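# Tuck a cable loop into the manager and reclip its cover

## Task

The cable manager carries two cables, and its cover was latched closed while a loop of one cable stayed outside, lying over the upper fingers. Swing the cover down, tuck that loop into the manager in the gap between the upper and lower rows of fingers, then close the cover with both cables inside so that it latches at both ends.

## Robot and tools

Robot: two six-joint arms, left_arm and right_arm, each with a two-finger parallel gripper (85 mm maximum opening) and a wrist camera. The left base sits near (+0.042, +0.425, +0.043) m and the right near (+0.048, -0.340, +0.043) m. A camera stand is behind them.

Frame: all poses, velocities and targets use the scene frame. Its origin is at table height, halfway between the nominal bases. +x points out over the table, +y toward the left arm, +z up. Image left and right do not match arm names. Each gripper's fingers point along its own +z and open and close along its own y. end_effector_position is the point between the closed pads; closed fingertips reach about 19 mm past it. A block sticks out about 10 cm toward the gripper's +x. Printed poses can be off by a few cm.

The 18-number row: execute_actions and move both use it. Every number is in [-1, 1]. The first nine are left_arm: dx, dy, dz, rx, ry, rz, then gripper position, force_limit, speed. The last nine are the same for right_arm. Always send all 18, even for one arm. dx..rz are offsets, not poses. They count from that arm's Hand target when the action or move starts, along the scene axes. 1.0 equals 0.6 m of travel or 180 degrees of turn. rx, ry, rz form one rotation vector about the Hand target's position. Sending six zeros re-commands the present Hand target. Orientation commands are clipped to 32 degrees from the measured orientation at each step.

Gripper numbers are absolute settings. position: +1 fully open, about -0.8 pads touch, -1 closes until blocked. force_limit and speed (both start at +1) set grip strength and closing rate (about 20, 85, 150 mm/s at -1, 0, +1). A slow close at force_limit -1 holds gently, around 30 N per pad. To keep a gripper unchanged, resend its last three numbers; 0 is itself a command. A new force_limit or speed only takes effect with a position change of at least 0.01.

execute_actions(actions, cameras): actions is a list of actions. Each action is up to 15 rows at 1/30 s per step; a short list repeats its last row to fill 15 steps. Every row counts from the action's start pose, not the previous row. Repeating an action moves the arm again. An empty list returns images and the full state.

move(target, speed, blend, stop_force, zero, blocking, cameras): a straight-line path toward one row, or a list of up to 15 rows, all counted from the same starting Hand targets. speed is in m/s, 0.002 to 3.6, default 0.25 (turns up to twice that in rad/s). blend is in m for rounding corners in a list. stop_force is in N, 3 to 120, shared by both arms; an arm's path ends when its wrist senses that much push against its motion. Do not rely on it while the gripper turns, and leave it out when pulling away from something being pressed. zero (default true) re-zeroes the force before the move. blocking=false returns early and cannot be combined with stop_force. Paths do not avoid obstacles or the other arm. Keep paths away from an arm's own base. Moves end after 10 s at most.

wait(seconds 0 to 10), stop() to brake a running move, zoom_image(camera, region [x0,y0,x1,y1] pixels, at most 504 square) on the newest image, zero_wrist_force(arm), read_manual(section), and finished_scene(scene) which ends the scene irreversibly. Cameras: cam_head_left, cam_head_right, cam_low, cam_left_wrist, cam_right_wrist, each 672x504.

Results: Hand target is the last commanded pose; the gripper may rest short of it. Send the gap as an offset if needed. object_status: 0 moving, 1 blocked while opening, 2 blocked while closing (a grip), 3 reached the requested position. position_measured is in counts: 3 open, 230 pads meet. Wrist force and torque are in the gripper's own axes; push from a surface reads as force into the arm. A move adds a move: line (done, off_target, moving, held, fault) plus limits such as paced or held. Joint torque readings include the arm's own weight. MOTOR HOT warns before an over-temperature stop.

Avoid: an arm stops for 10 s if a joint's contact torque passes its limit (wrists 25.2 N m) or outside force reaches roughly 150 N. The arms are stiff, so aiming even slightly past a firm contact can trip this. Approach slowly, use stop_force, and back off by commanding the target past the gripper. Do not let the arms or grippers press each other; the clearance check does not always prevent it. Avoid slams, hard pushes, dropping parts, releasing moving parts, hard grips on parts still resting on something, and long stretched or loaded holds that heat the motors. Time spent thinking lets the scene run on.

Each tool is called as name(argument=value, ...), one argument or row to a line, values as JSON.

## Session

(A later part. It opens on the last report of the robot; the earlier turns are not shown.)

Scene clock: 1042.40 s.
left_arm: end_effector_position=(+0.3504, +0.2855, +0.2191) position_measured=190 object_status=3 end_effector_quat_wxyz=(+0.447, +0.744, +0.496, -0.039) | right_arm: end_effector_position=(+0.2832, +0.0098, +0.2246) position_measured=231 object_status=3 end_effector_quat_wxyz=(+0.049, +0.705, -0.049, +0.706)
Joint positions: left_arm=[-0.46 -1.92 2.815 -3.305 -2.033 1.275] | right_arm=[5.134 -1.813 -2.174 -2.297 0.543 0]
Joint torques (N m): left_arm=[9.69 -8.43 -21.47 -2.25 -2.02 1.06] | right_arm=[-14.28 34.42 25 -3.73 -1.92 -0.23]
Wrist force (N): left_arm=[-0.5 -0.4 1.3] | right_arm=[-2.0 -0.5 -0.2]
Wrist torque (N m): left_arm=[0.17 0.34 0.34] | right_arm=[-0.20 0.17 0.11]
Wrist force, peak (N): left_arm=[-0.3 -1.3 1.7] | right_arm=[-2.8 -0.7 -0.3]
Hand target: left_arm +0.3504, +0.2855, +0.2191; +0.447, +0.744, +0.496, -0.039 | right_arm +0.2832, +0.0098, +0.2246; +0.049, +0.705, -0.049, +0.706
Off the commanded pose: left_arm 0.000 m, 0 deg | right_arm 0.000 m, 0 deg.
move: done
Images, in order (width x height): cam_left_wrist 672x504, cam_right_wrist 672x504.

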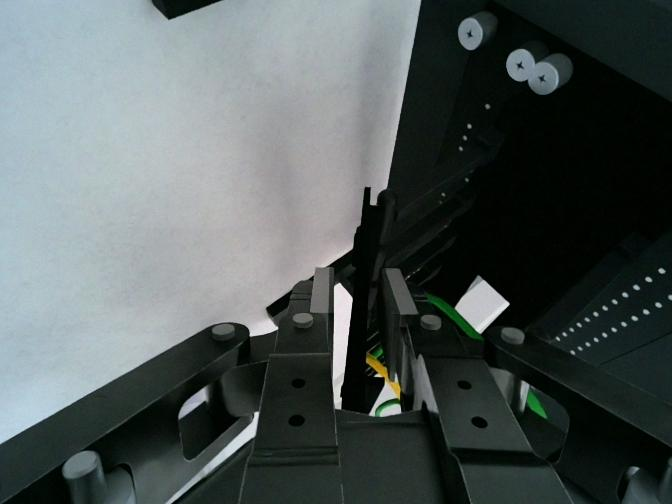

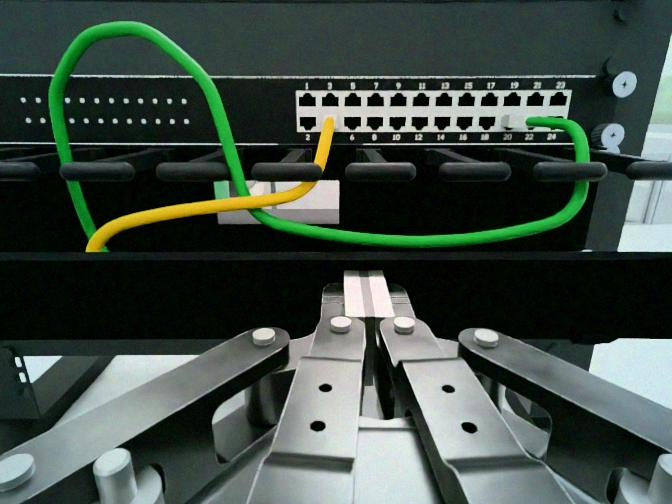

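move(
  target=[
    [0.0116,0.0825,0,0,0,0,-0.48,-0.5,-0.5, 0,0,0,0,0,0,-1,-0.8,-0.5],
    [0.0116,0.1,0.15,0,0,0,-0.48,-0.5,-0.5, 0,0,0,0,0,0,-1,-0.8,-0.5],
  ],
  speed=0.08,
  blend=[0.01, 0],
  cameras=["cam_right_wrist", "cam_head_left"],
)

Scene clock: 1063.17 s.
left_arm: end_effector_position=(+0.3573, +0.3455, +0.3091) position_measured=190 object_status=3 end_effector_quat_wxyz=(+0.447, +0.744, +0.496, -0.039) | right_arm: end_effector_position=(+0.2832, +0.0098, +0.2246) position_measured=231 object_status=3 end_effector_quat_wxyz=(+0.049, +0.705, -0.049, +0.706)
Joint positions: left_arm=[-0.134 -2.166 2.579 -2.669 -2.259 1.556] | right_arm=[5.134 -1.813 -2.174 -2.297 0.543 0]
Joint torques (N m): left_arm=[9.49 -4.89 -34.12 -1.79 -2.61 1.5] | right_arm=[-12.42 35.26 24.46 -3.81 -0.04 1.05]
Wrist force (N): left_arm=[-0.4 0.2 1.5] | right_arm=[-2.5 -0.5 -0.1]
Wrist torque (N m): left_arm=[0.26 0.33 0.28] | right_arm=[-0.20 0.24 0.12]
Wrist force, peak (N): left_arm=[-1.2 -0.2 1.8] | right_arm=[-2.7 -0.7 -0.4]
Hand target: left_arm +0.3573, +0.3455, +0.3091; +0.447, +0.744, +0.496, -0.039 | right_arm +0.2832, +0.0098, +0.2246; +0.049, +0.705, -0.049, +0.706
Off the commanded pose: left_arm 0.000 m, 0 deg | right_arm 0.000 m, 0 deg.
move: done
Images, in order (width x height): cam_head_left 672x504, cam_right_wrist 672x504.

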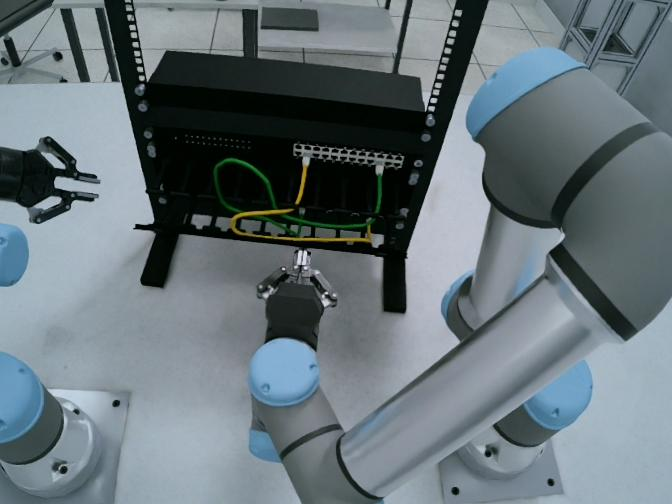

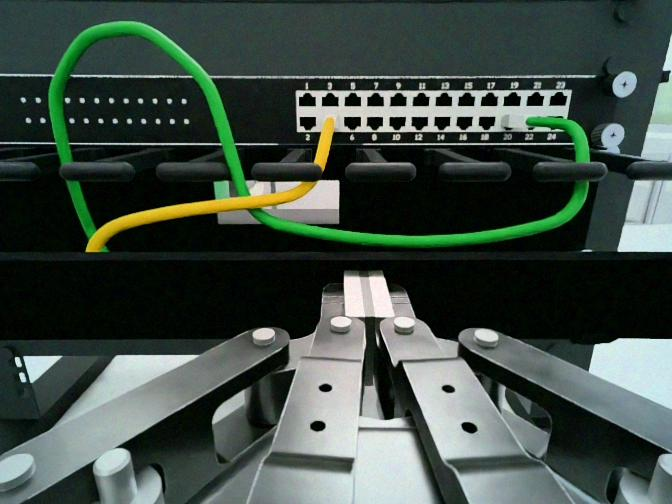

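move(
  target=[
    [0,0,0,0,0,0,-0.48,-0.5,-0.5, -0.025,0.0035,-0.0467,0,0,0,-1,-0.8,-0.5],
    [0,0,0,0,0,0,-0.48,-0.5,-0.5, -0.0398,0.0056,-0.0877,0,0,0,-1,-0.8,-0.5],
    [0,0,0,0,0,0,-0.48,-0.5,-0.5, -0.0398,0.0056,-0.131,0,0,0,-1,-0.8,-0.5],
  ],
  speed=0.05,
  blend=[0.005, 0.005, 0],
  cameras=["cam_right_wrist", "cam_head_left", "cam_low"],
)

Scene clock: 1080.67 s.
left_arm: end_effector_position=(+0.3573, +0.3455, +0.3091) position_measured=190 object_status=3 end_effector_quat_wxyz=(+0.447, +0.744, +0.496, -0.039) | right_arm: end_effector_position=(+0.2593, +0.0132, +0.1461) position_measured=231 object_status=3 end_effector_quat_wxyz=(+0.049, +0.705, -0.049, +0.706)
Joint positions: left_arm=[-0.134 -2.166 2.579 -2.669 -2.259 1.556] | right_arm=[5.189 -2.008 -2.205 -2.071 0.599 0]
Joint torques (N m): left_arm=[9.29 -5.91 -33.87 -1.67 -2.56 1.42] | right_arm=[13.76 20.3 -2.31 1.35 2.28 -1.39]
Wrist force (N): left_arm=[-0.7 -0.1 1.5] | right_arm=[-2.2 -0.5 0.3]
Wrist torque (N m): left_arm=[0.21 0.37 0.27] | right_arm=[-0.20 0.24 0.12]
Wrist force, peak (N): left_arm=[-0.7 0.0 1.9] | right_arm=[-2.6 -0.8 -0.6]
Hand target: left_arm +0.3573, +0.3455, +0.3091; +0.447, +0.744, +0.496, -0.039 | right_arm +0.2593, +0.0132, +0.1460; +0.049, +0.705, -0.049, +0.706
Off the commanded pose: left_arm 0.000 m, 0 deg | right_arm 0.000 m, 0 deg.
move: done
Images, in order (width x height): cam_head_left 672x504, cam_low 672x504, cam_right_wrist 672x504.

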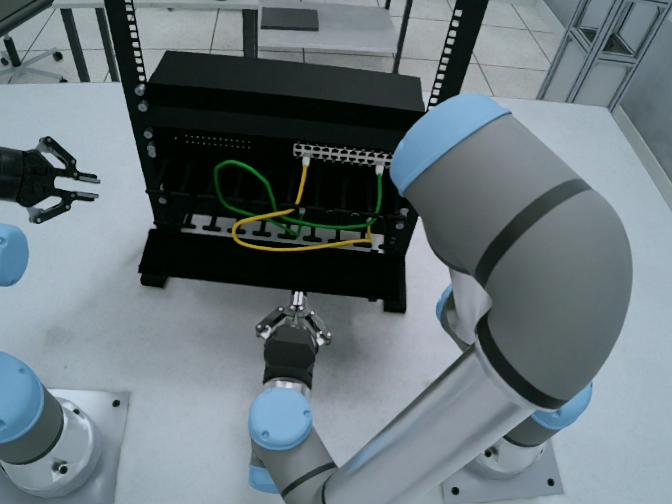

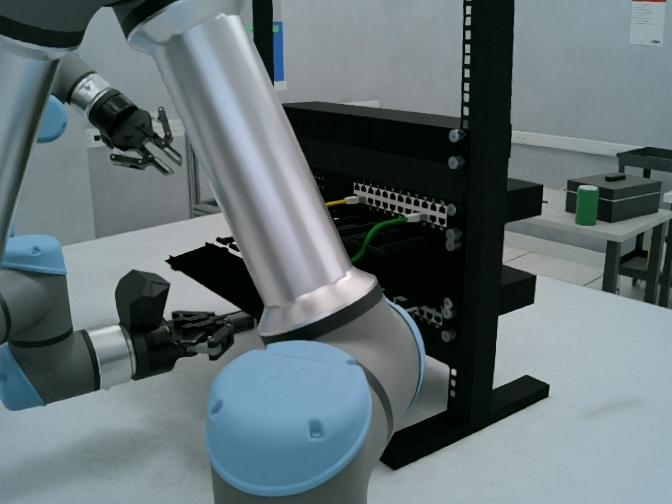

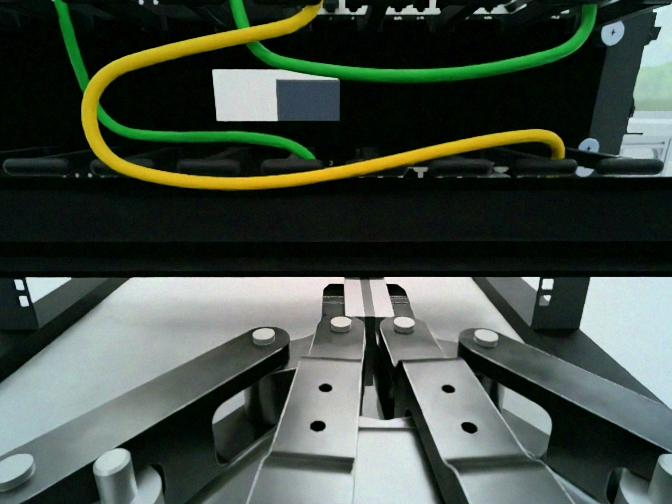

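move(
  target=[
    [0,0,0,0,0,0,-0.48,-0.5,-0.5, 0.0116,-0.0016,-0.052,0,0,0,-1,-0.8,-0.5],
  ],
  speed=0.04,
  cameras=["cam_right_wrist", "cam_head_left", "cam_low"],
)

Scene clock: 1095.30 s.
left_arm: end_effector_position=(+0.3573, +0.3455, +0.3091) position_measured=190 object_status=3 end_effector_quat_wxyz=(+0.447, +0.744, +0.496, -0.039) | right_arm: end_effector_position=(+0.2662, +0.0122, +0.1149) position_measured=231 object_status=3 end_effector_quat_wxyz=(+0.049, +0.705, -0.049, +0.706)
Joint positions: left_arm=[-0.134 -2.166 2.579 -2.669 -2.259 1.556] | right_arm=[5.173 -2.088 -2.216 -1.98 0.583 0]
Joint torques (N m): left_arm=[9.73 -5.16 -33.45 -1.85 -2.66 1.38] | right_arm=[-13.3 21.46 -2.89 1.59 -2.5 -0.21]
Wrist force (N): left_arm=[-0.4 -0.3 1.7] | right_arm=[-1.8 -0.4 0.6]
Wrist torque (N m): left_arm=[0.18 0.32 0.27] | right_arm=[-0.18 0.18 0.12]
Wrist force, peak (N): left_arm=[-0.6 -0.2 1.9] | right_arm=[-2.5 -0.7 0.7]
Hand target: left_arm +0.3573, +0.3455, +0.3091; +0.447, +0.744, +0.496, -0.039 | right_arm +0.2662, +0.0122, +0.1148; +0.049, +0.705, -0.049, +0.706
Off the commanded pose: left_arm 0.000 m, 0 deg | right_arm 0.000 m, 0 deg.
move: done
Images, in order (width x height): cam_head_left 672x504, cam_low 672x504, cam_right_wrist 672x504.

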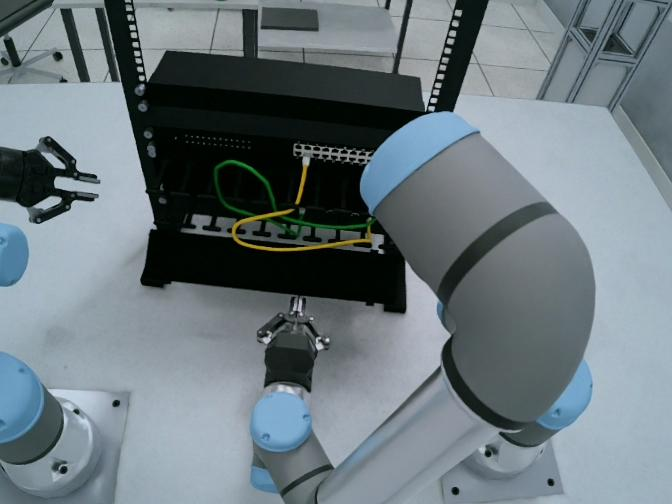

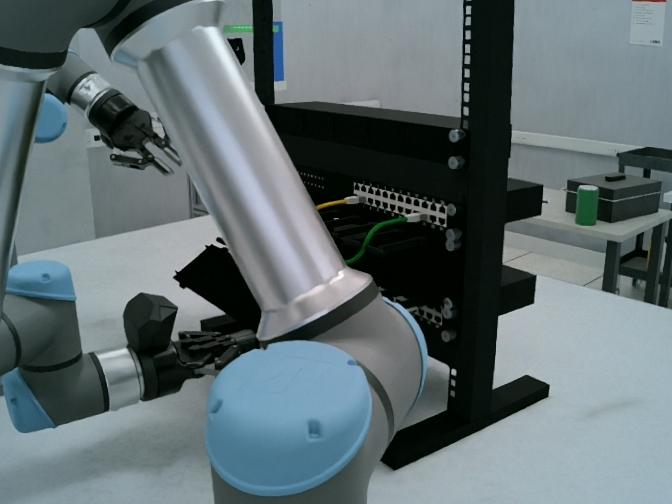

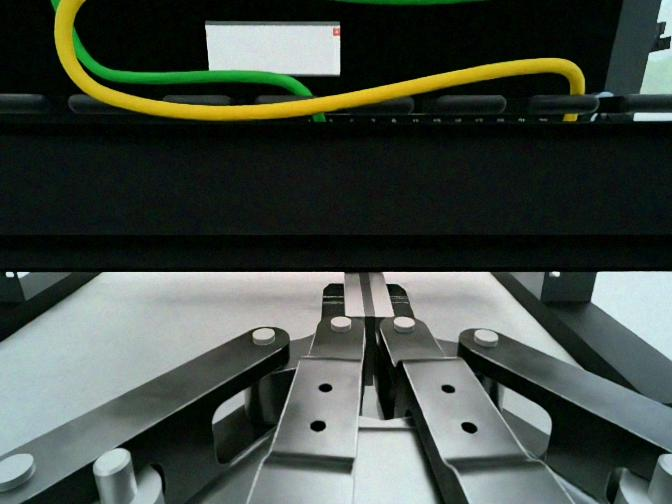

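move(
  target=[
    [0,0,0,0,0,0,-0.48,-0.5,-0.5, 0.012,-0.0017,-0.03,0,0,0,-1,-0.8,-0.5],
  ],
  speed=0.03,
  cameras=["cam_right_wrist", "cam_low"],
)

Scene clock: 1102.07 s.
left_arm: end_effector_position=(+0.3573, +0.3455, +0.3091) position_measured=190 object_status=3 end_effector_quat_wxyz=(+0.447, +0.744, +0.496, -0.039) | right_arm: end_effector_position=(+0.2734, +0.0112, +0.0969) position_measured=231 object_status=3 end_effector_quat_wxyz=(+0.049, +0.705, -0.049, +0.706)
Joint positions: left_arm=[-0.134 -2.166 2.579 -2.669 -2.259 1.556] | right_arm=[5.157 -2.135 -2.221 -1.928 0.566 0]
Joint torques (N m): left_arm=[9.45 -5.4 -33.26 -1.82 -2.71 1.39] | right_arm=[-15.99 22.1 -5.14 1.48 -2.34 1.05]
Wrist force (N): left_arm=[-0.7 -0.3 1.7] | right_arm=[-1.4 -0.5 0.0]
Wrist torque (N m): left_arm=[0.18 0.36 0.28] | right_arm=[-0.19 0.21 0.12]
Wrist force, peak (N): left_arm=[-0.8 -0.4 1.8] | right_arm=[-2.4 -0.5 0.8]
Hand target: left_arm +0.3573, +0.3455, +0.3091; +0.447, +0.744, +0.496, -0.039 | right_arm +0.2734, +0.0112, +0.0968; +0.049, +0.705, -0.049, +0.706
Off the commanded pose: left_arm 0.000 m, 0 deg | right_arm 0.000 m, 0 deg.
move: done
Images, in order (width x height): cam_low 672x504, cam_right_wrist 672x504.

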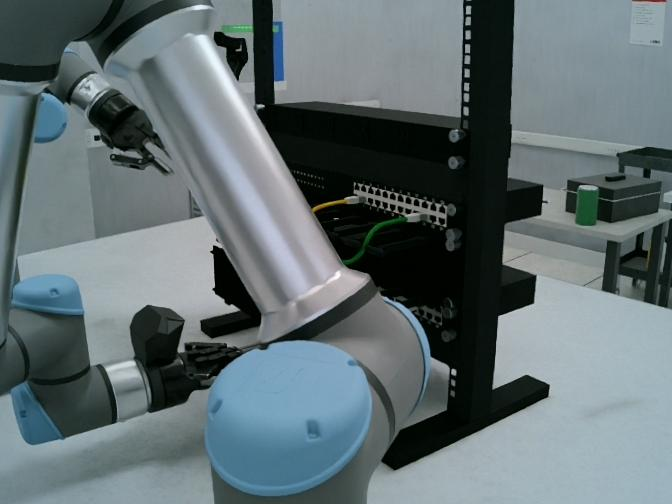

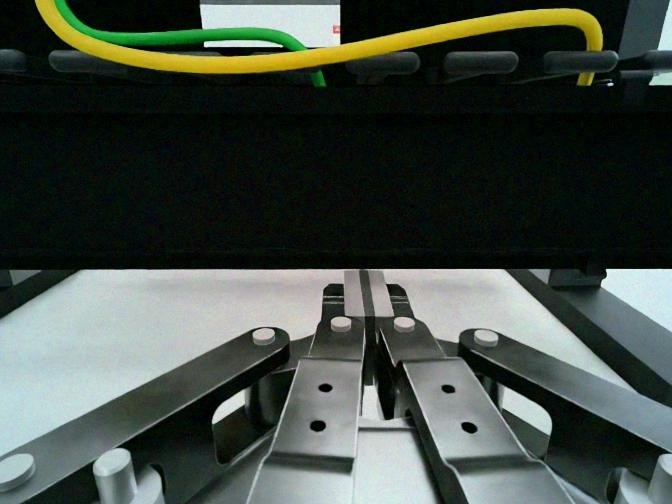

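move(
  target=[
    [0,0,0,0,0,0,-0.48,-0.5,-0.5, 0.0158,-0.0022,-0.0208,0.0116,0.0825,0,-1,-0.8,-0.5],
    [0,0,0,0,0,0,-0.48,-0.5,-0.5, 0.0571,-0.008,-0.0403,0.0116,0.0825,0,-1,-0.8,-0.5],
  ],
  speed=0.03,
  cameras=["cam_right_wrist", "cam_low"],
)

Scene clock: 1134.37 s.
left_arm: end_effector_position=(+0.3573, +0.3455, +0.3091) position_measured=190 object_status=3 end_effector_quat_wxyz=(+0.447, +0.744, +0.496, -0.039) | right_arm: end_effector_position=(+0.3077, +0.0064, +0.0727) position_measured=231 object_status=3 end_effector_quat_wxyz=(+0.042, +0.791, -0.055, +0.607)
Joint positions: left_arm=[-0.134 -2.166 2.579 -2.669 -2.259 1.556] | right_arm=[5.052 -1.989 -2.378 -1.376 0.526 -0.479]
Joint torques (N m): left_arm=[9.18 -4.87 -32.81 -1.7 -2.65 1.28] | right_arm=[-15.62 17.71 -2.45 3.01 -3.36 -1.4]
Wrist force (N): left_arm=[-0.6 0.0 1.7] | right_arm=[-1.4 -0.7 -0.3]
Wrist torque (N m): left_arm=[0.21 0.35 0.28] | right_arm=[-0.21 0.27 0.32]
Wrist force, peak (N): left_arm=[-0.8 -0.2 1.8] | right_arm=[-1.9 -0.5 0.1]
Hand target: left_arm +0.3573, +0.3455, +0.3091; +0.447, +0.744, +0.496, -0.039 | right_arm +0.3077, +0.0064, +0.0726; +0.042, +0.791, -0.055, +0.607
Off the commanded pose: left_arm 0.000 m, 0 deg | right_arm 0.000 m, 0 deg.
move: done
Images, in order (width x height): cam_low 672x504, cam_right_wrist 672x504.

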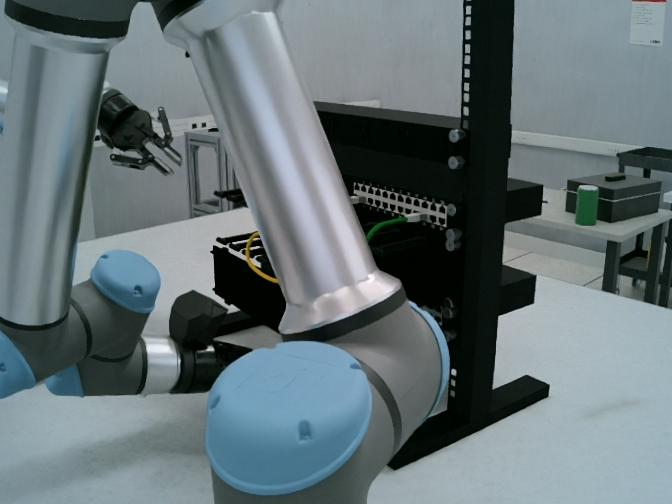

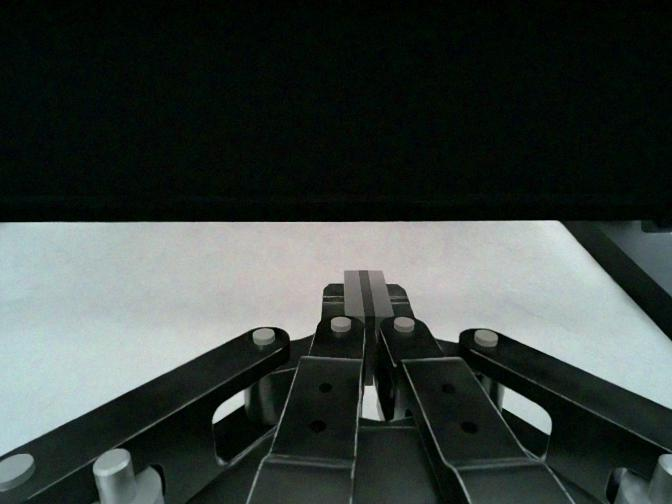

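zoom_image(
  camera="cam_low",
  region=[190, 180, 300, 340],
)

Scaled by 3.150 from the camera's 672x504 image, which has a finer 960x720 frame.

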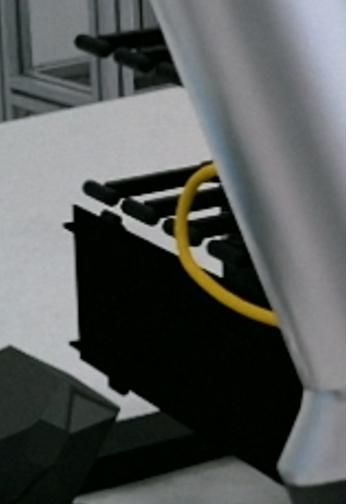

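move(
  target=[
    [0,0,0,0,0,0,-0.48,-0.5,-0.5, -0.165,0.0233,0.02,0,0,0,-1,-0.8,-0.5],
    [0,0,0,0,0,0,-0.48,-0.5,-0.5, -0.1245,0.172,0.331,0,0,0,-1,-0.8,-0.5],
  ],
  speed=0.2,
  blend=[0.03, 0],
  cameras=["cam_right_wrist", "cam_low"],
)

zoom_image(
  camera="cam_right_wrist",
  region=[100, 60, 500, 340],
)

Scene clock: 1173.13 s.
left_arm: end_effector_position=(+0.3573, +0.3455, +0.3091) position_measured=190 object_status=3 end_effector_quat_wxyz=(+0.447, +0.744, +0.496, -0.039) | right_arm: end_effector_position=(+0.2330, +0.1096, +0.2712) position_measured=231 object_status=3 end_effector_quat_wxyz=(+0.042, +0.791, -0.055, +0.607)
Joint positions: left_arm=[-0.134 -2.166 2.579 -2.669 -2.259 1.556] | right_arm=[5.133 -1.768 -1.896 -2.141 0.596 -0.406]
Joint torques (N m): left_arm=[9.22 -4.71 -33.18 -1.74 -2.6 1.31] | right_arm=[-13.68 20.14 29.87 -1.99 -3.09 0.71]
Wrist force (N): left_arm=[-0.5 -0.1 1.6] | right_arm=[-1.1 -0.4 -0.2]
Wrist torque (N m): left_arm=[0.21 0.34 0.27] | right_arm=[-0.17 0.23 0.30]
Wrist force, peak (N): left_arm=[-0.6 0.1 1.8] | right_arm=[-2.4 -0.3 -1.2]
Hand target: left_arm +0.3573, +0.3455, +0.3091; +0.447, +0.744, +0.496, -0.039 | right_arm +0.2330, +0.1096, +0.2712; +0.042, +0.791, -0.055, +0.607
Off the commanded pose: left_arm 0.000 m, 0 deg | right_arm 0.000 m, 0 deg.
move: done
Images, in order (width x height): cam_low 672x504, cam_right_wrist 672x504.

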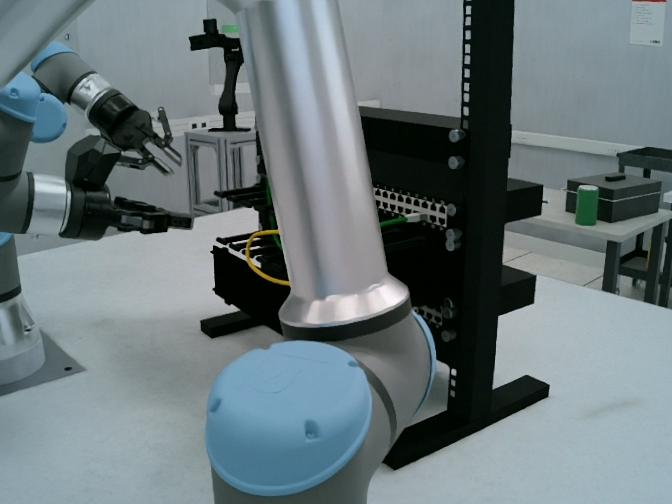

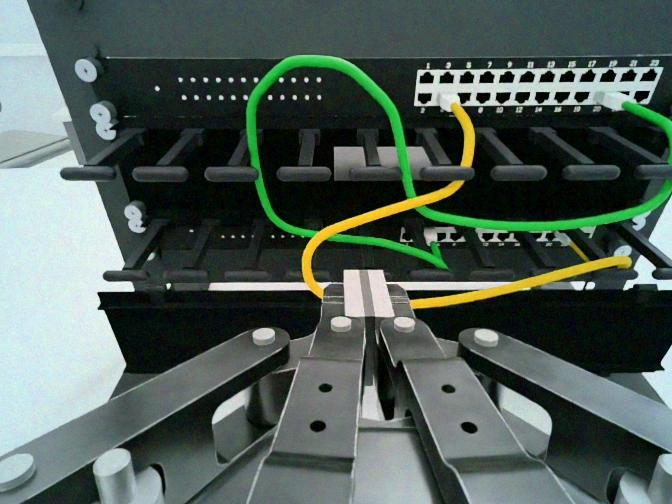

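Scaled by 1.260 from the camera's 672x504 image, which has a finer 960x720 frame.

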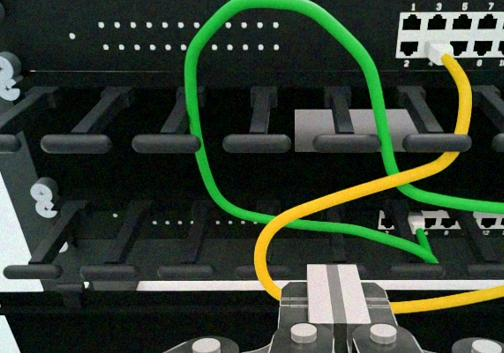

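move(
  target=[0,0,0,0,0,0,-0.48,-0.5,-0.5, 0.0412,-0.1453,0.0447,0.0066,-0.0838,0.1379,0.2,-0.8,-0.5],
  speed=0.2,
)

move(
  target=[-0.0622,-0.2758,0.0848,0.3765,-0.5624,-0.1365,0.2,-0.8,-0.5, 0,0,0,0,0,0,0.2,-0.8,-0.5],
  speed=0.25,
  cameras=["cam_left_wrist","cam_right_wrist","cam_head_left"],
)

Scene clock: 1312.57 s.
left_arm: end_effector_position=(+0.3573, +0.3455, +0.3091) position_measured=190 object_status=3 end_effector_quat_wxyz=(+0.447, +0.744, +0.496, -0.039) | right_arm: end_effector_position=(+0.2577, +0.0224, +0.2981) position_measured=104 object_status=3 end_effector_quat_wxyz=(-0.105, +0.699, +0.105, +0.699)
Joint positions: left_arm=[-0.134 -2.166 2.579 -2.669 -2.259 1.556] | right_arm=[5.335 -1.424 -2.337 -2.523 0.308 0.001]
Joint torques (N m): left_arm=[9.9 -4.37 -32.43 -1.76 -2.55 1.26] | right_arm=[16.19 3.34 7.5 -3.3 -2.39 1.34]
Wrist force (N): left_arm=[-0.6 -0.2 1.6] | right_arm=[-1.3 -0.4 -0.1]
Wrist torque (N m): left_arm=[0.19 0.36 0.28] | right_arm=[-0.17 0.20 0.11]
Wrist force, peak (N): left_arm=[-0.8 0.1 1.8] | right_arm=[-1.7 -1.2 0.1]
Hand target: left_arm +0.3573, +0.3455, +0.3091; +0.447, +0.744, +0.496, -0.039 | right_arm +0.2577, +0.0224, +0.2981; -0.105, +0.699, +0.105, +0.700
Off the commanded pose: left_arm 0.000 m, 0 deg | right_arm 0.000 m, 0 deg.
move: done

Scene clock: 1317.93 s.
left_arm: end_effector_position=(+0.3238, +0.1776, +0.3600) position_measured=104 object_status=3 end_effector_quat_wxyz=(+0.251, +0.742, -0.309, +0.539) | right_arm: end_effector_position=(+0.2577, +0.0224, +0.2981) position_measured=104 object_status=3 end_effector_quat_wxyz=(-0.105, +0.699, +0.105, +0.700)
Joint positions: left_arm=[-2.1 -3.189 2.702 -1.818 -0.405 2.307] | right_arm=[5.335 -1.424 -2.337 -2.524 0.308 0.002]
Joint torques (N m): left_arm=[10.21 14.47 -13.96 -3.7 3.2 1.35] | right_arm=[14.68 2.73 26.31 -2.84 -0.86 1.3]
Wrist force (N): left_arm=[0.7 -0.3 -1.4] | right_arm=[-1.6 -0.6 0.1]
Wrist torque (N m): left_arm=[0.11 -0.41 -0.09] | right_arm=[-0.19 0.24 0.12]
Wrist force, peak (N): left_arm=[-0.7 -0.1 1.6] | right_arm=[-1.8 -0.5 0.3]
Hand target: left_arm +0.3200, +0.1800, +0.3600; +0.200, +0.678, -0.201, +0.678 | right_arm +0.2577, +0.0224, +0.2981; -0.105, +0.699, +0.105, +0.700
Off the commanded pose: left_arm 0.004 m, 22 deg | right_arm 0.000 m, 0 deg.
move: off_target (left_arm)
Images, in order (width x height): cam_head_left 672x504, cam_left_wrist 672x504, cam_right_wrist 672x504.

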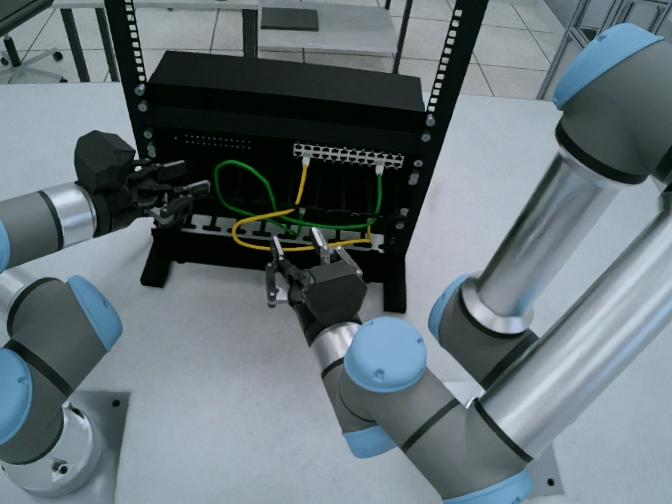

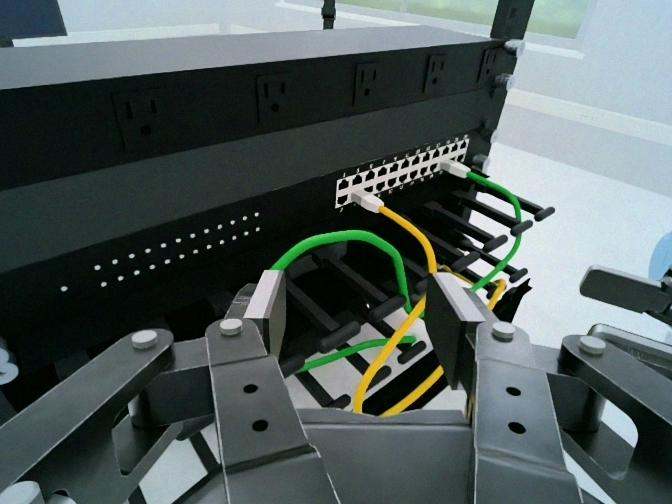

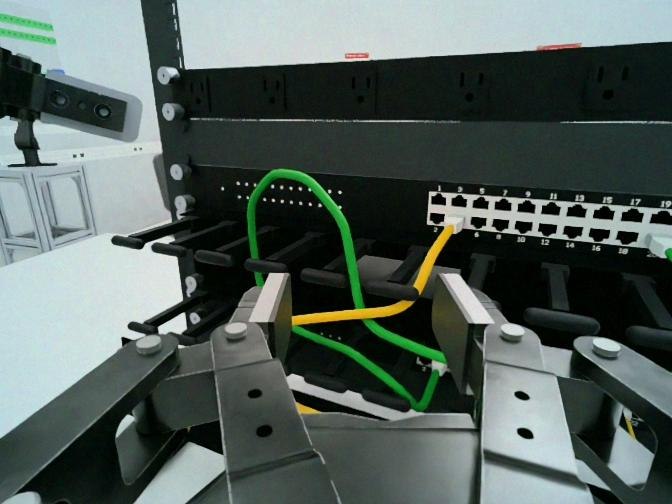

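move(
  target=[
    [0.0333,0.2,0.1,-0.175,0.3836,0.1291,-0.48,-0.8,-0.5, 0,0,0,0,0,0,0.2,-0.8,-0.5],
    [0.16,0.15,0.03,-0.35,0.7673,0.2582,-0.48,-0.8,-0.5, 0,0,0,0,0,0,0.2,-0.8,-0.5],
    [0.16,0.095,-0.0157,-0.35,0.7673,0.2582,-0.48,-0.8,-0.5, 0,0,0,0,0,0,0.2,-0.8,-0.5],
  ],
  speed=0.3,
  blend=[0.03, 0.01, 0],
  cameras=["cam_left_wrist","cam_head_left"],
)

Scene clock: 1388.30 s.
left_arm: end_effector_position=(+0.4160, +0.2371, +0.3506) position_measured=190 object_status=3 end_effector_quat_wxyz=(+0.278, +0.684, +0.594, -0.319) | right_arm: end_effector_position=(+0.2577, +0.0224, +0.2981) position_measured=104 object_status=3 end_effector_quat_wxyz=(-0.105, +0.699, +0.105, +0.700)
Joint positions: left_arm=[-0.301 -1.786 2.112 -2.111 -2.424 1.293] | right_arm=[5.335 -1.424 -2.337 -2.524 0.308 0.002]
Joint torques (N m): left_arm=[-12.8 -8.18 -17.03 -4.01 -0.09 -1.43] | right_arm=[14.24 0.94 26.8 -3.12 0.79 1.3]
Wrist force (N): left_arm=[-0.3 1.7 2.4] | right_arm=[-1.4 -0.6 0.2]
Wrist torque (N m): left_arm=[0.35 0.39 0.25] | right_arm=[-0.20 0.23 0.11]
Wrist force, peak (N): left_arm=[0.0 1.4 3.5] | right_arm=[-1.8 -0.8 0.2]
Hand target: left_arm +0.4160, +0.2370, +0.3506; +0.278, +0.684, +0.594, -0.319 | right_arm +0.2577, +0.0224, +0.2981; -0.105, +0.699, +0.105, +0.700
Off the commanded pose: left_arm 0.000 m, 0 deg | right_arm 0.000 m, 0 deg.
move: done
Images, in order (width x height): cam_head_left 672x504, cam_left_wrist 672x504.

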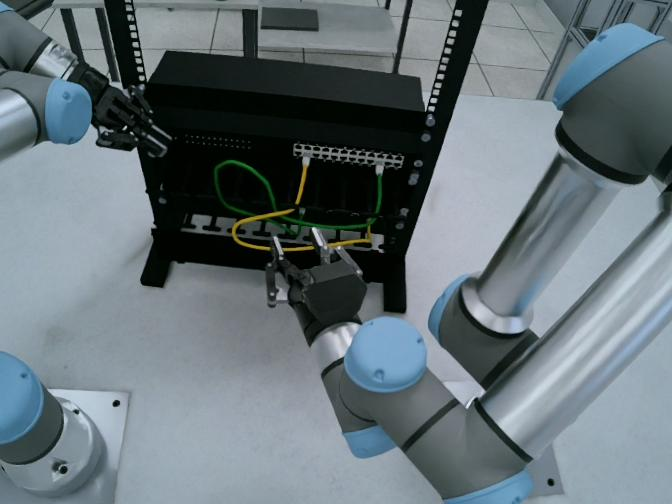

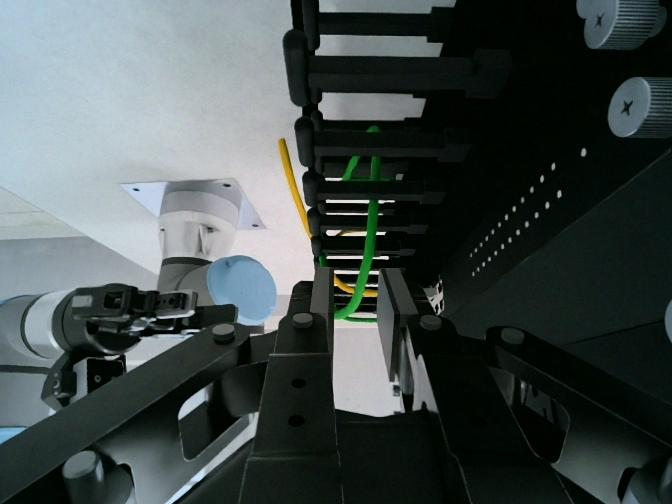

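zoom_image(
  camera="cam_left_wrist",
  region=[270, 80, 450, 350],
)

Scaled by 1.867 from the camera's 672x504 image, which has a finer 960x720 frame.

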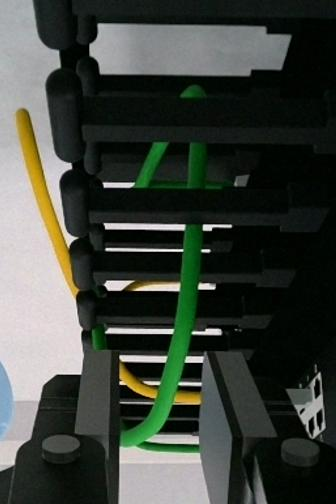

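move(
  target=[0,0,0,0,0,0,-0.48,-0.8,-0.5, 0.101,0.144,0.0398,0.5019,0.0403,-0.1087,-0.2,-0.8,-0.5],
  speed=0.2,
  cameras=["cam_left_wrist","cam_right_wrist","cam_head_left"],
)

Scene clock: 1424.47 s.
left_arm: end_effector_position=(+0.4160, +0.2370, +0.3506) position_measured=190 object_status=3 end_effector_quat_wxyz=(+0.278, +0.684, +0.594, -0.319) | right_arm: end_effector_position=(+0.3183, +0.1088, +0.3219) position_measured=154 object_status=3 end_effector_quat_wxyz=(+0.464, -0.464, +0.534, -0.533)
Joint positions: left_arm=[-0.301 -1.786 2.112 -2.112 -2.424 1.293] | right_arm=[4.977 -1.863 -1.785 -2.633 0.385 1.569]
Joint torques (N m): left_arm=[-12.54 -15.52 -17.05 -4.15 -0.24 -1.48] | right_arm=[-13.09 23.29 29.56 1.88 2.42 1.36]
Wrist force (N): left_arm=[-0.2 1.4 2.1] | right_arm=[2.3 0.7 0.5]
Wrist torque (N m): left_arm=[0.30 0.37 0.26] | right_arm=[0.11 -0.54 -0.15]
Wrist force, peak (N): left_arm=[-0.4 1.6 2.3] | right_arm=[2.6 0.9 0.5]
Hand target: left_arm +0.4160, +0.2370, +0.3506; +0.278, +0.684, +0.594, -0.319 | right_arm +0.3183, +0.1088, +0.3219; +0.464, -0.464, +0.534, -0.533
Off the commanded pose: left_arm 0.000 m, 0 deg | right_arm 0.000 m, 0 deg.
move: done
Images, in order (width x height): cam_head_left 672x504, cam_left_wrist 672x504, cam_right_wrist 672x504.

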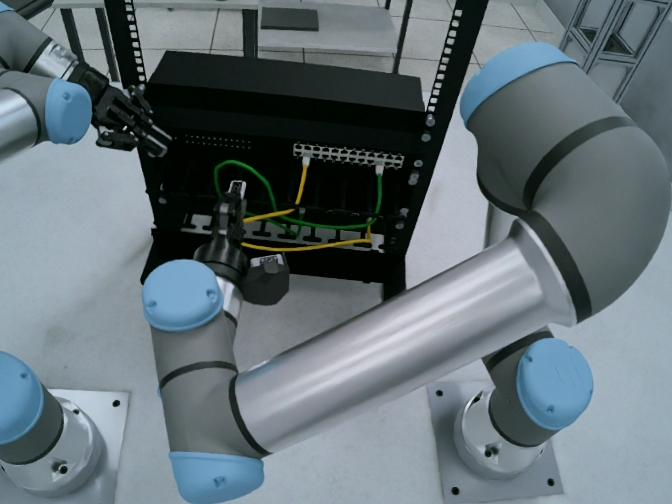

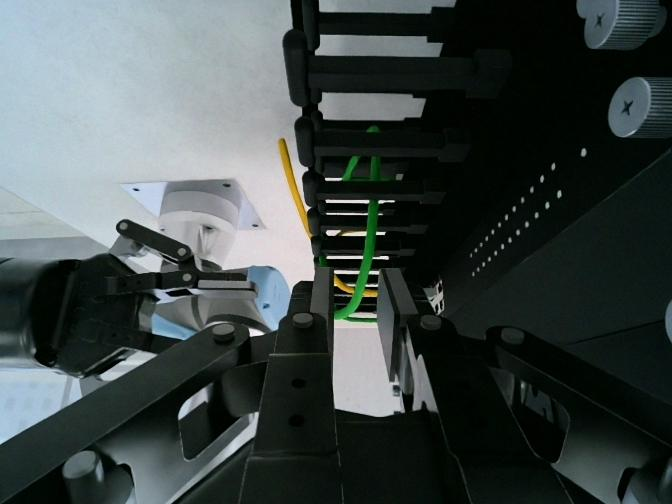

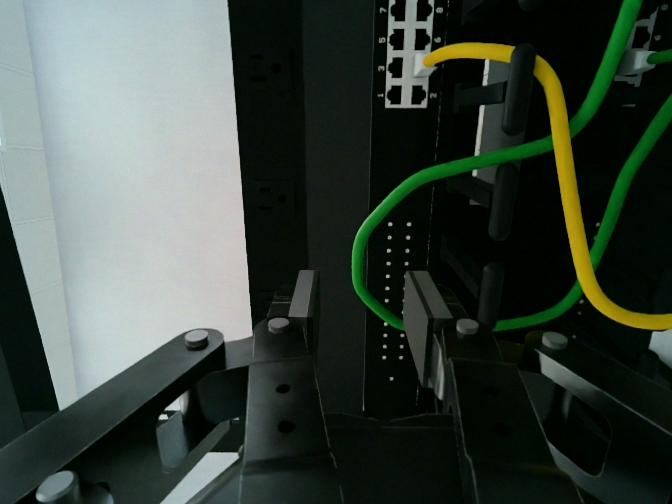

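move(
  target=[
    [0,0,0,0,0,0,-0.48,-0.8,-0.5, 0.0023,0.0163,-0.0033,0,0,0,-0.2,-0.8,-0.5],
    [0,0,0,0,0,0,-0.48,-0.8,-0.5, 0.1327,-0.0019,-0.0033,0,0,0,-0.2,-0.8,-0.5],
  ],
  speed=0.08,
  stop_force=10,
  cameras=["cam_left_wrist","cam_right_wrist"],
)

Scene clock: 1439.30 s.
left_arm: end_effector_position=(+0.4160, +0.2370, +0.3506) position_measured=190 object_status=3 end_effector_quat_wxyz=(+0.278, +0.684, +0.594, -0.319) | right_arm: end_effector_position=(+0.3979, +0.1077, +0.3200) position_measured=154 object_status=3 end_effector_quat_wxyz=(+0.464, -0.464, +0.534, -0.533)
Joint positions: left_arm=[-0.301 -1.786 2.112 -2.112 -2.424 1.293] | right_arm=[4.81 -1.882 -1.764 -2.632 0.218 1.567]
Joint torques (N m): left_arm=[-12.97 -17.63 -16.25 -4.13 -0.14 -1.5] | right_arm=[-15.37 24.84 30.36 -2.92 -2.29 -1.35]
Wrist force (N): left_arm=[-0.4 1.5 2.0] | right_arm=[2.4 0.8 0.4]
Wrist torque (N m): left_arm=[0.30 0.40 0.26] | right_arm=[0.13 -0.55 0.02]
Wrist force, peak (N): left_arm=[-0.4 1.7 2.4] | right_arm=[3.2 0.5 0.3]
Hand target: left_arm +0.4160, +0.2370, +0.3506; +0.278, +0.684, +0.594, -0.319 | right_arm +0.3979, +0.1077, +0.3200; +0.464, -0.464, +0.534, -0.533
Off the commanded pose: left_arm 0.000 m, 0 deg | right_arm 0.000 m, 0 deg.
move: done
Images, in order (width x height): cam_left_wrist 672x504, cam_right_wrist 672x504.

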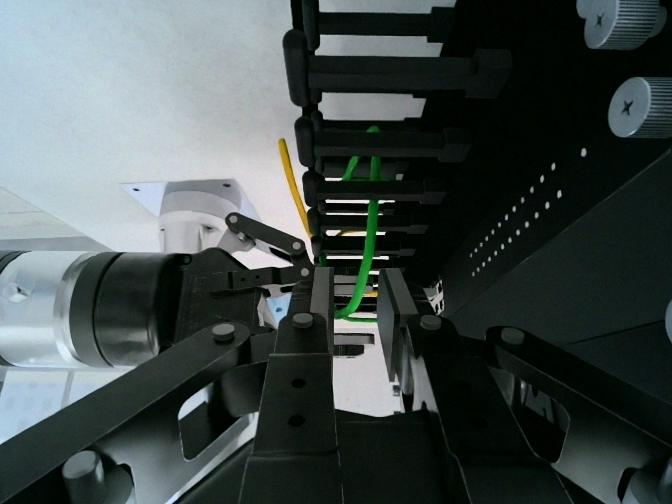

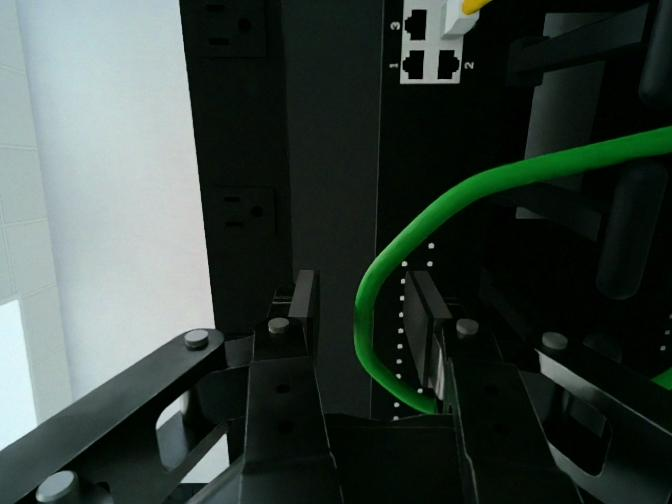

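move(
  target=[0,0,0,0,0,0,-0.48,-0.8,-0.5, 0,0,0,0,0,0,-1,-0.7,-0.8],
  speed=0.08,
  cameras=["cam_left_wrist","cam_right_wrist"],
)

Scene clock: 1451.30 s.
left_arm: end_effector_position=(+0.4160, +0.2370, +0.3506) position_measured=190 object_status=3 end_effector_quat_wxyz=(+0.278, +0.684, +0.594, -0.319) | right_arm: end_effector_position=(+0.3979, +0.1077, +0.3200) position_measured=218 object_status=2 end_effector_quat_wxyz=(+0.464, -0.464, +0.534, -0.533)
Joint positions: left_arm=[-0.301 -1.786 2.112 -2.112 -2.424 1.293] | right_arm=[4.81 -1.882 -1.764 -2.632 0.218 1.567]
Joint torques (N m): left_arm=[-12.99 -18.51 -16.5 -4.06 -0.31 -1.51] | right_arm=[-13.42 23.94 29.72 -2.99 -2.09 -0.13]
Wrist force (N): left_arm=[-0.3 1.4 2.0] | right_arm=[2.4 0.8 0.4]
Wrist torque (N m): left_arm=[0.30 0.39 0.26] | right_arm=[0.11 -0.54 0.01]
Wrist force, peak (N): left_arm=[-0.3 1.5 2.2] | right_arm=[2.7 0.9 0.3]
Hand target: left_arm +0.4160, +0.2370, +0.3506; +0.278, +0.684, +0.594, -0.319 | right_arm +0.3979, +0.1077, +0.3200; +0.464, -0.464, +0.534, -0.533
Off the commanded pose: left_arm 0.000 m, 0 deg | right_arm 0.000 m, 0 deg.
move: done
Images, in order (width x height): cam_left_wrist 672x504, cam_right_wrist 672x504.

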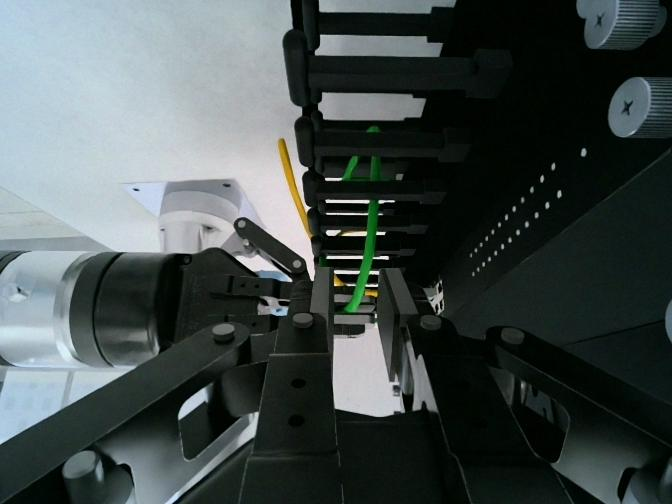

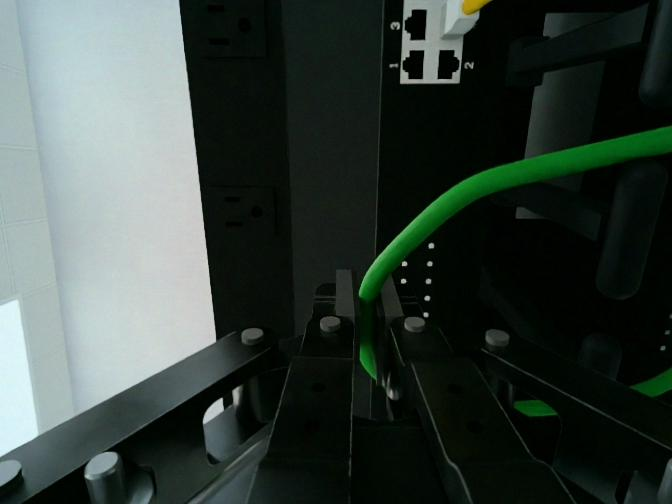

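move(
  target=[0,0,0,0,0,0,-0.48,-0.8,-0.5, -0.0495,0.007,-0.0083,0,0,0,-1,-0.7,-0.8],
  speed=0.05,
  stop_force=15,
  cameras=["cam_left_wrist","cam_right_wrist","cam_head_left"],
)

zoom_image(
  camera="cam_left_wrist",
  region=[270, 80, 450, 350],
)

Scene clock: 1465.50 s.
left_arm: end_effector_position=(+0.4160, +0.2370, +0.3506) position_measured=190 object_status=3 end_effector_quat_wxyz=(+0.278, +0.684, +0.594, -0.319) | right_arm: end_effector_position=(+0.3682, +0.1119, +0.3150) position_measured=218 object_status=2 end_effector_quat_wxyz=(+0.464, -0.464, +0.534, -0.533)
Joint positions: left_arm=[-0.301 -1.786 2.112 -2.112 -2.424 1.293] | right_arm=[4.871 -1.887 -1.773 -2.62 0.28 1.568]
Joint torques (N m): left_arm=[-13.27 -17.87 -16.56 -3.97 -0.28 -1.44] | right_arm=[15.5 24.28 7.8 2.15 2.62 -1.4]
Wrist force (N): left_arm=[-0.6 1.6 2.2] | right_arm=[2.3 0.3 0.8]
Wrist torque (N m): left_arm=[0.33 0.43 0.26] | right_arm=[0.13 -0.55 -0.08]
Wrist force, peak (N): left_arm=[-0.3 1.8 2.2] | right_arm=[2.9 0.8 0.4]
Hand target: left_arm +0.4160, +0.2370, +0.3506; +0.278, +0.684, +0.594, -0.319 | right_arm +0.3682, +0.1119, +0.3150; +0.464, -0.464, +0.534, -0.533
Off the commanded pose: left_arm 0.000 m, 0 deg | right_arm 0.000 m, 0 deg.
move: done
Images, in order (width x height): cam_head_left 672x504, cam_left_wrist 672x504, cam_right_wrist 672x504.

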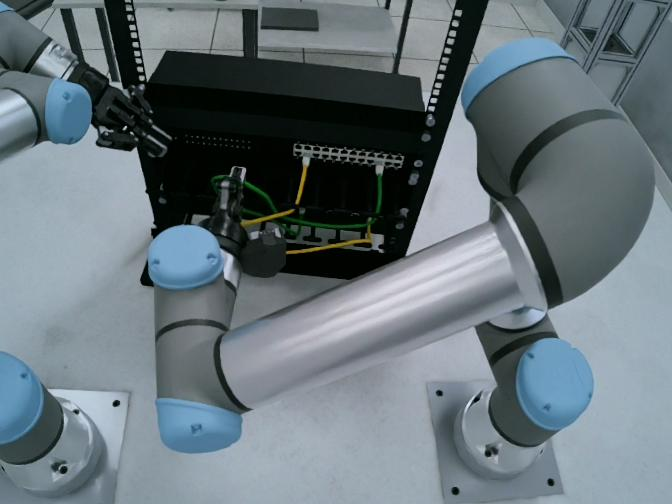

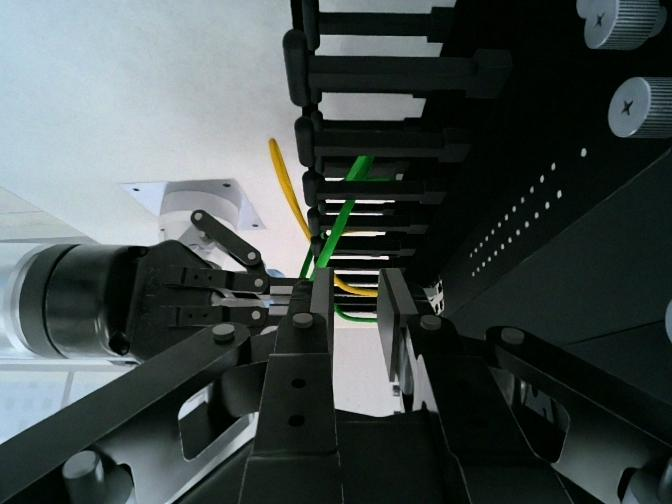

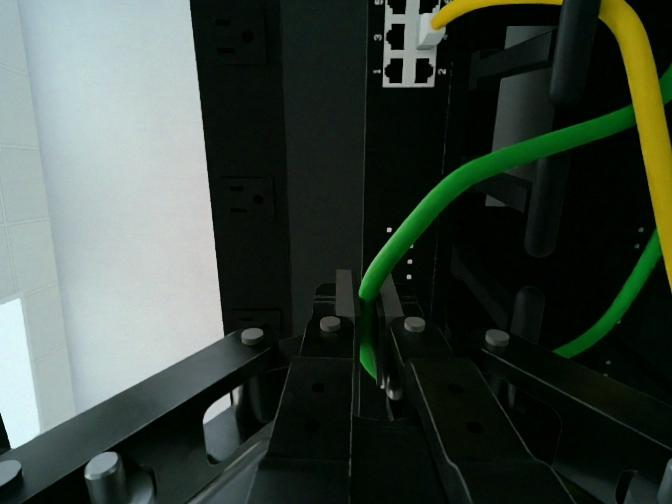

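Scaled by 1.867 from the camera's 672x504 image, which has a finer 960x720 frame.

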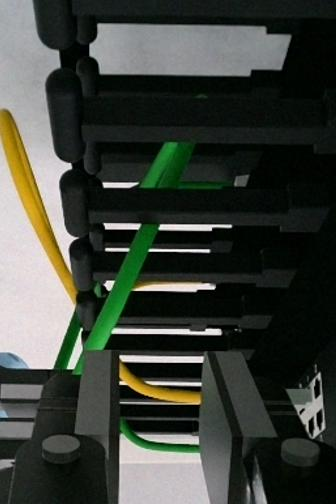

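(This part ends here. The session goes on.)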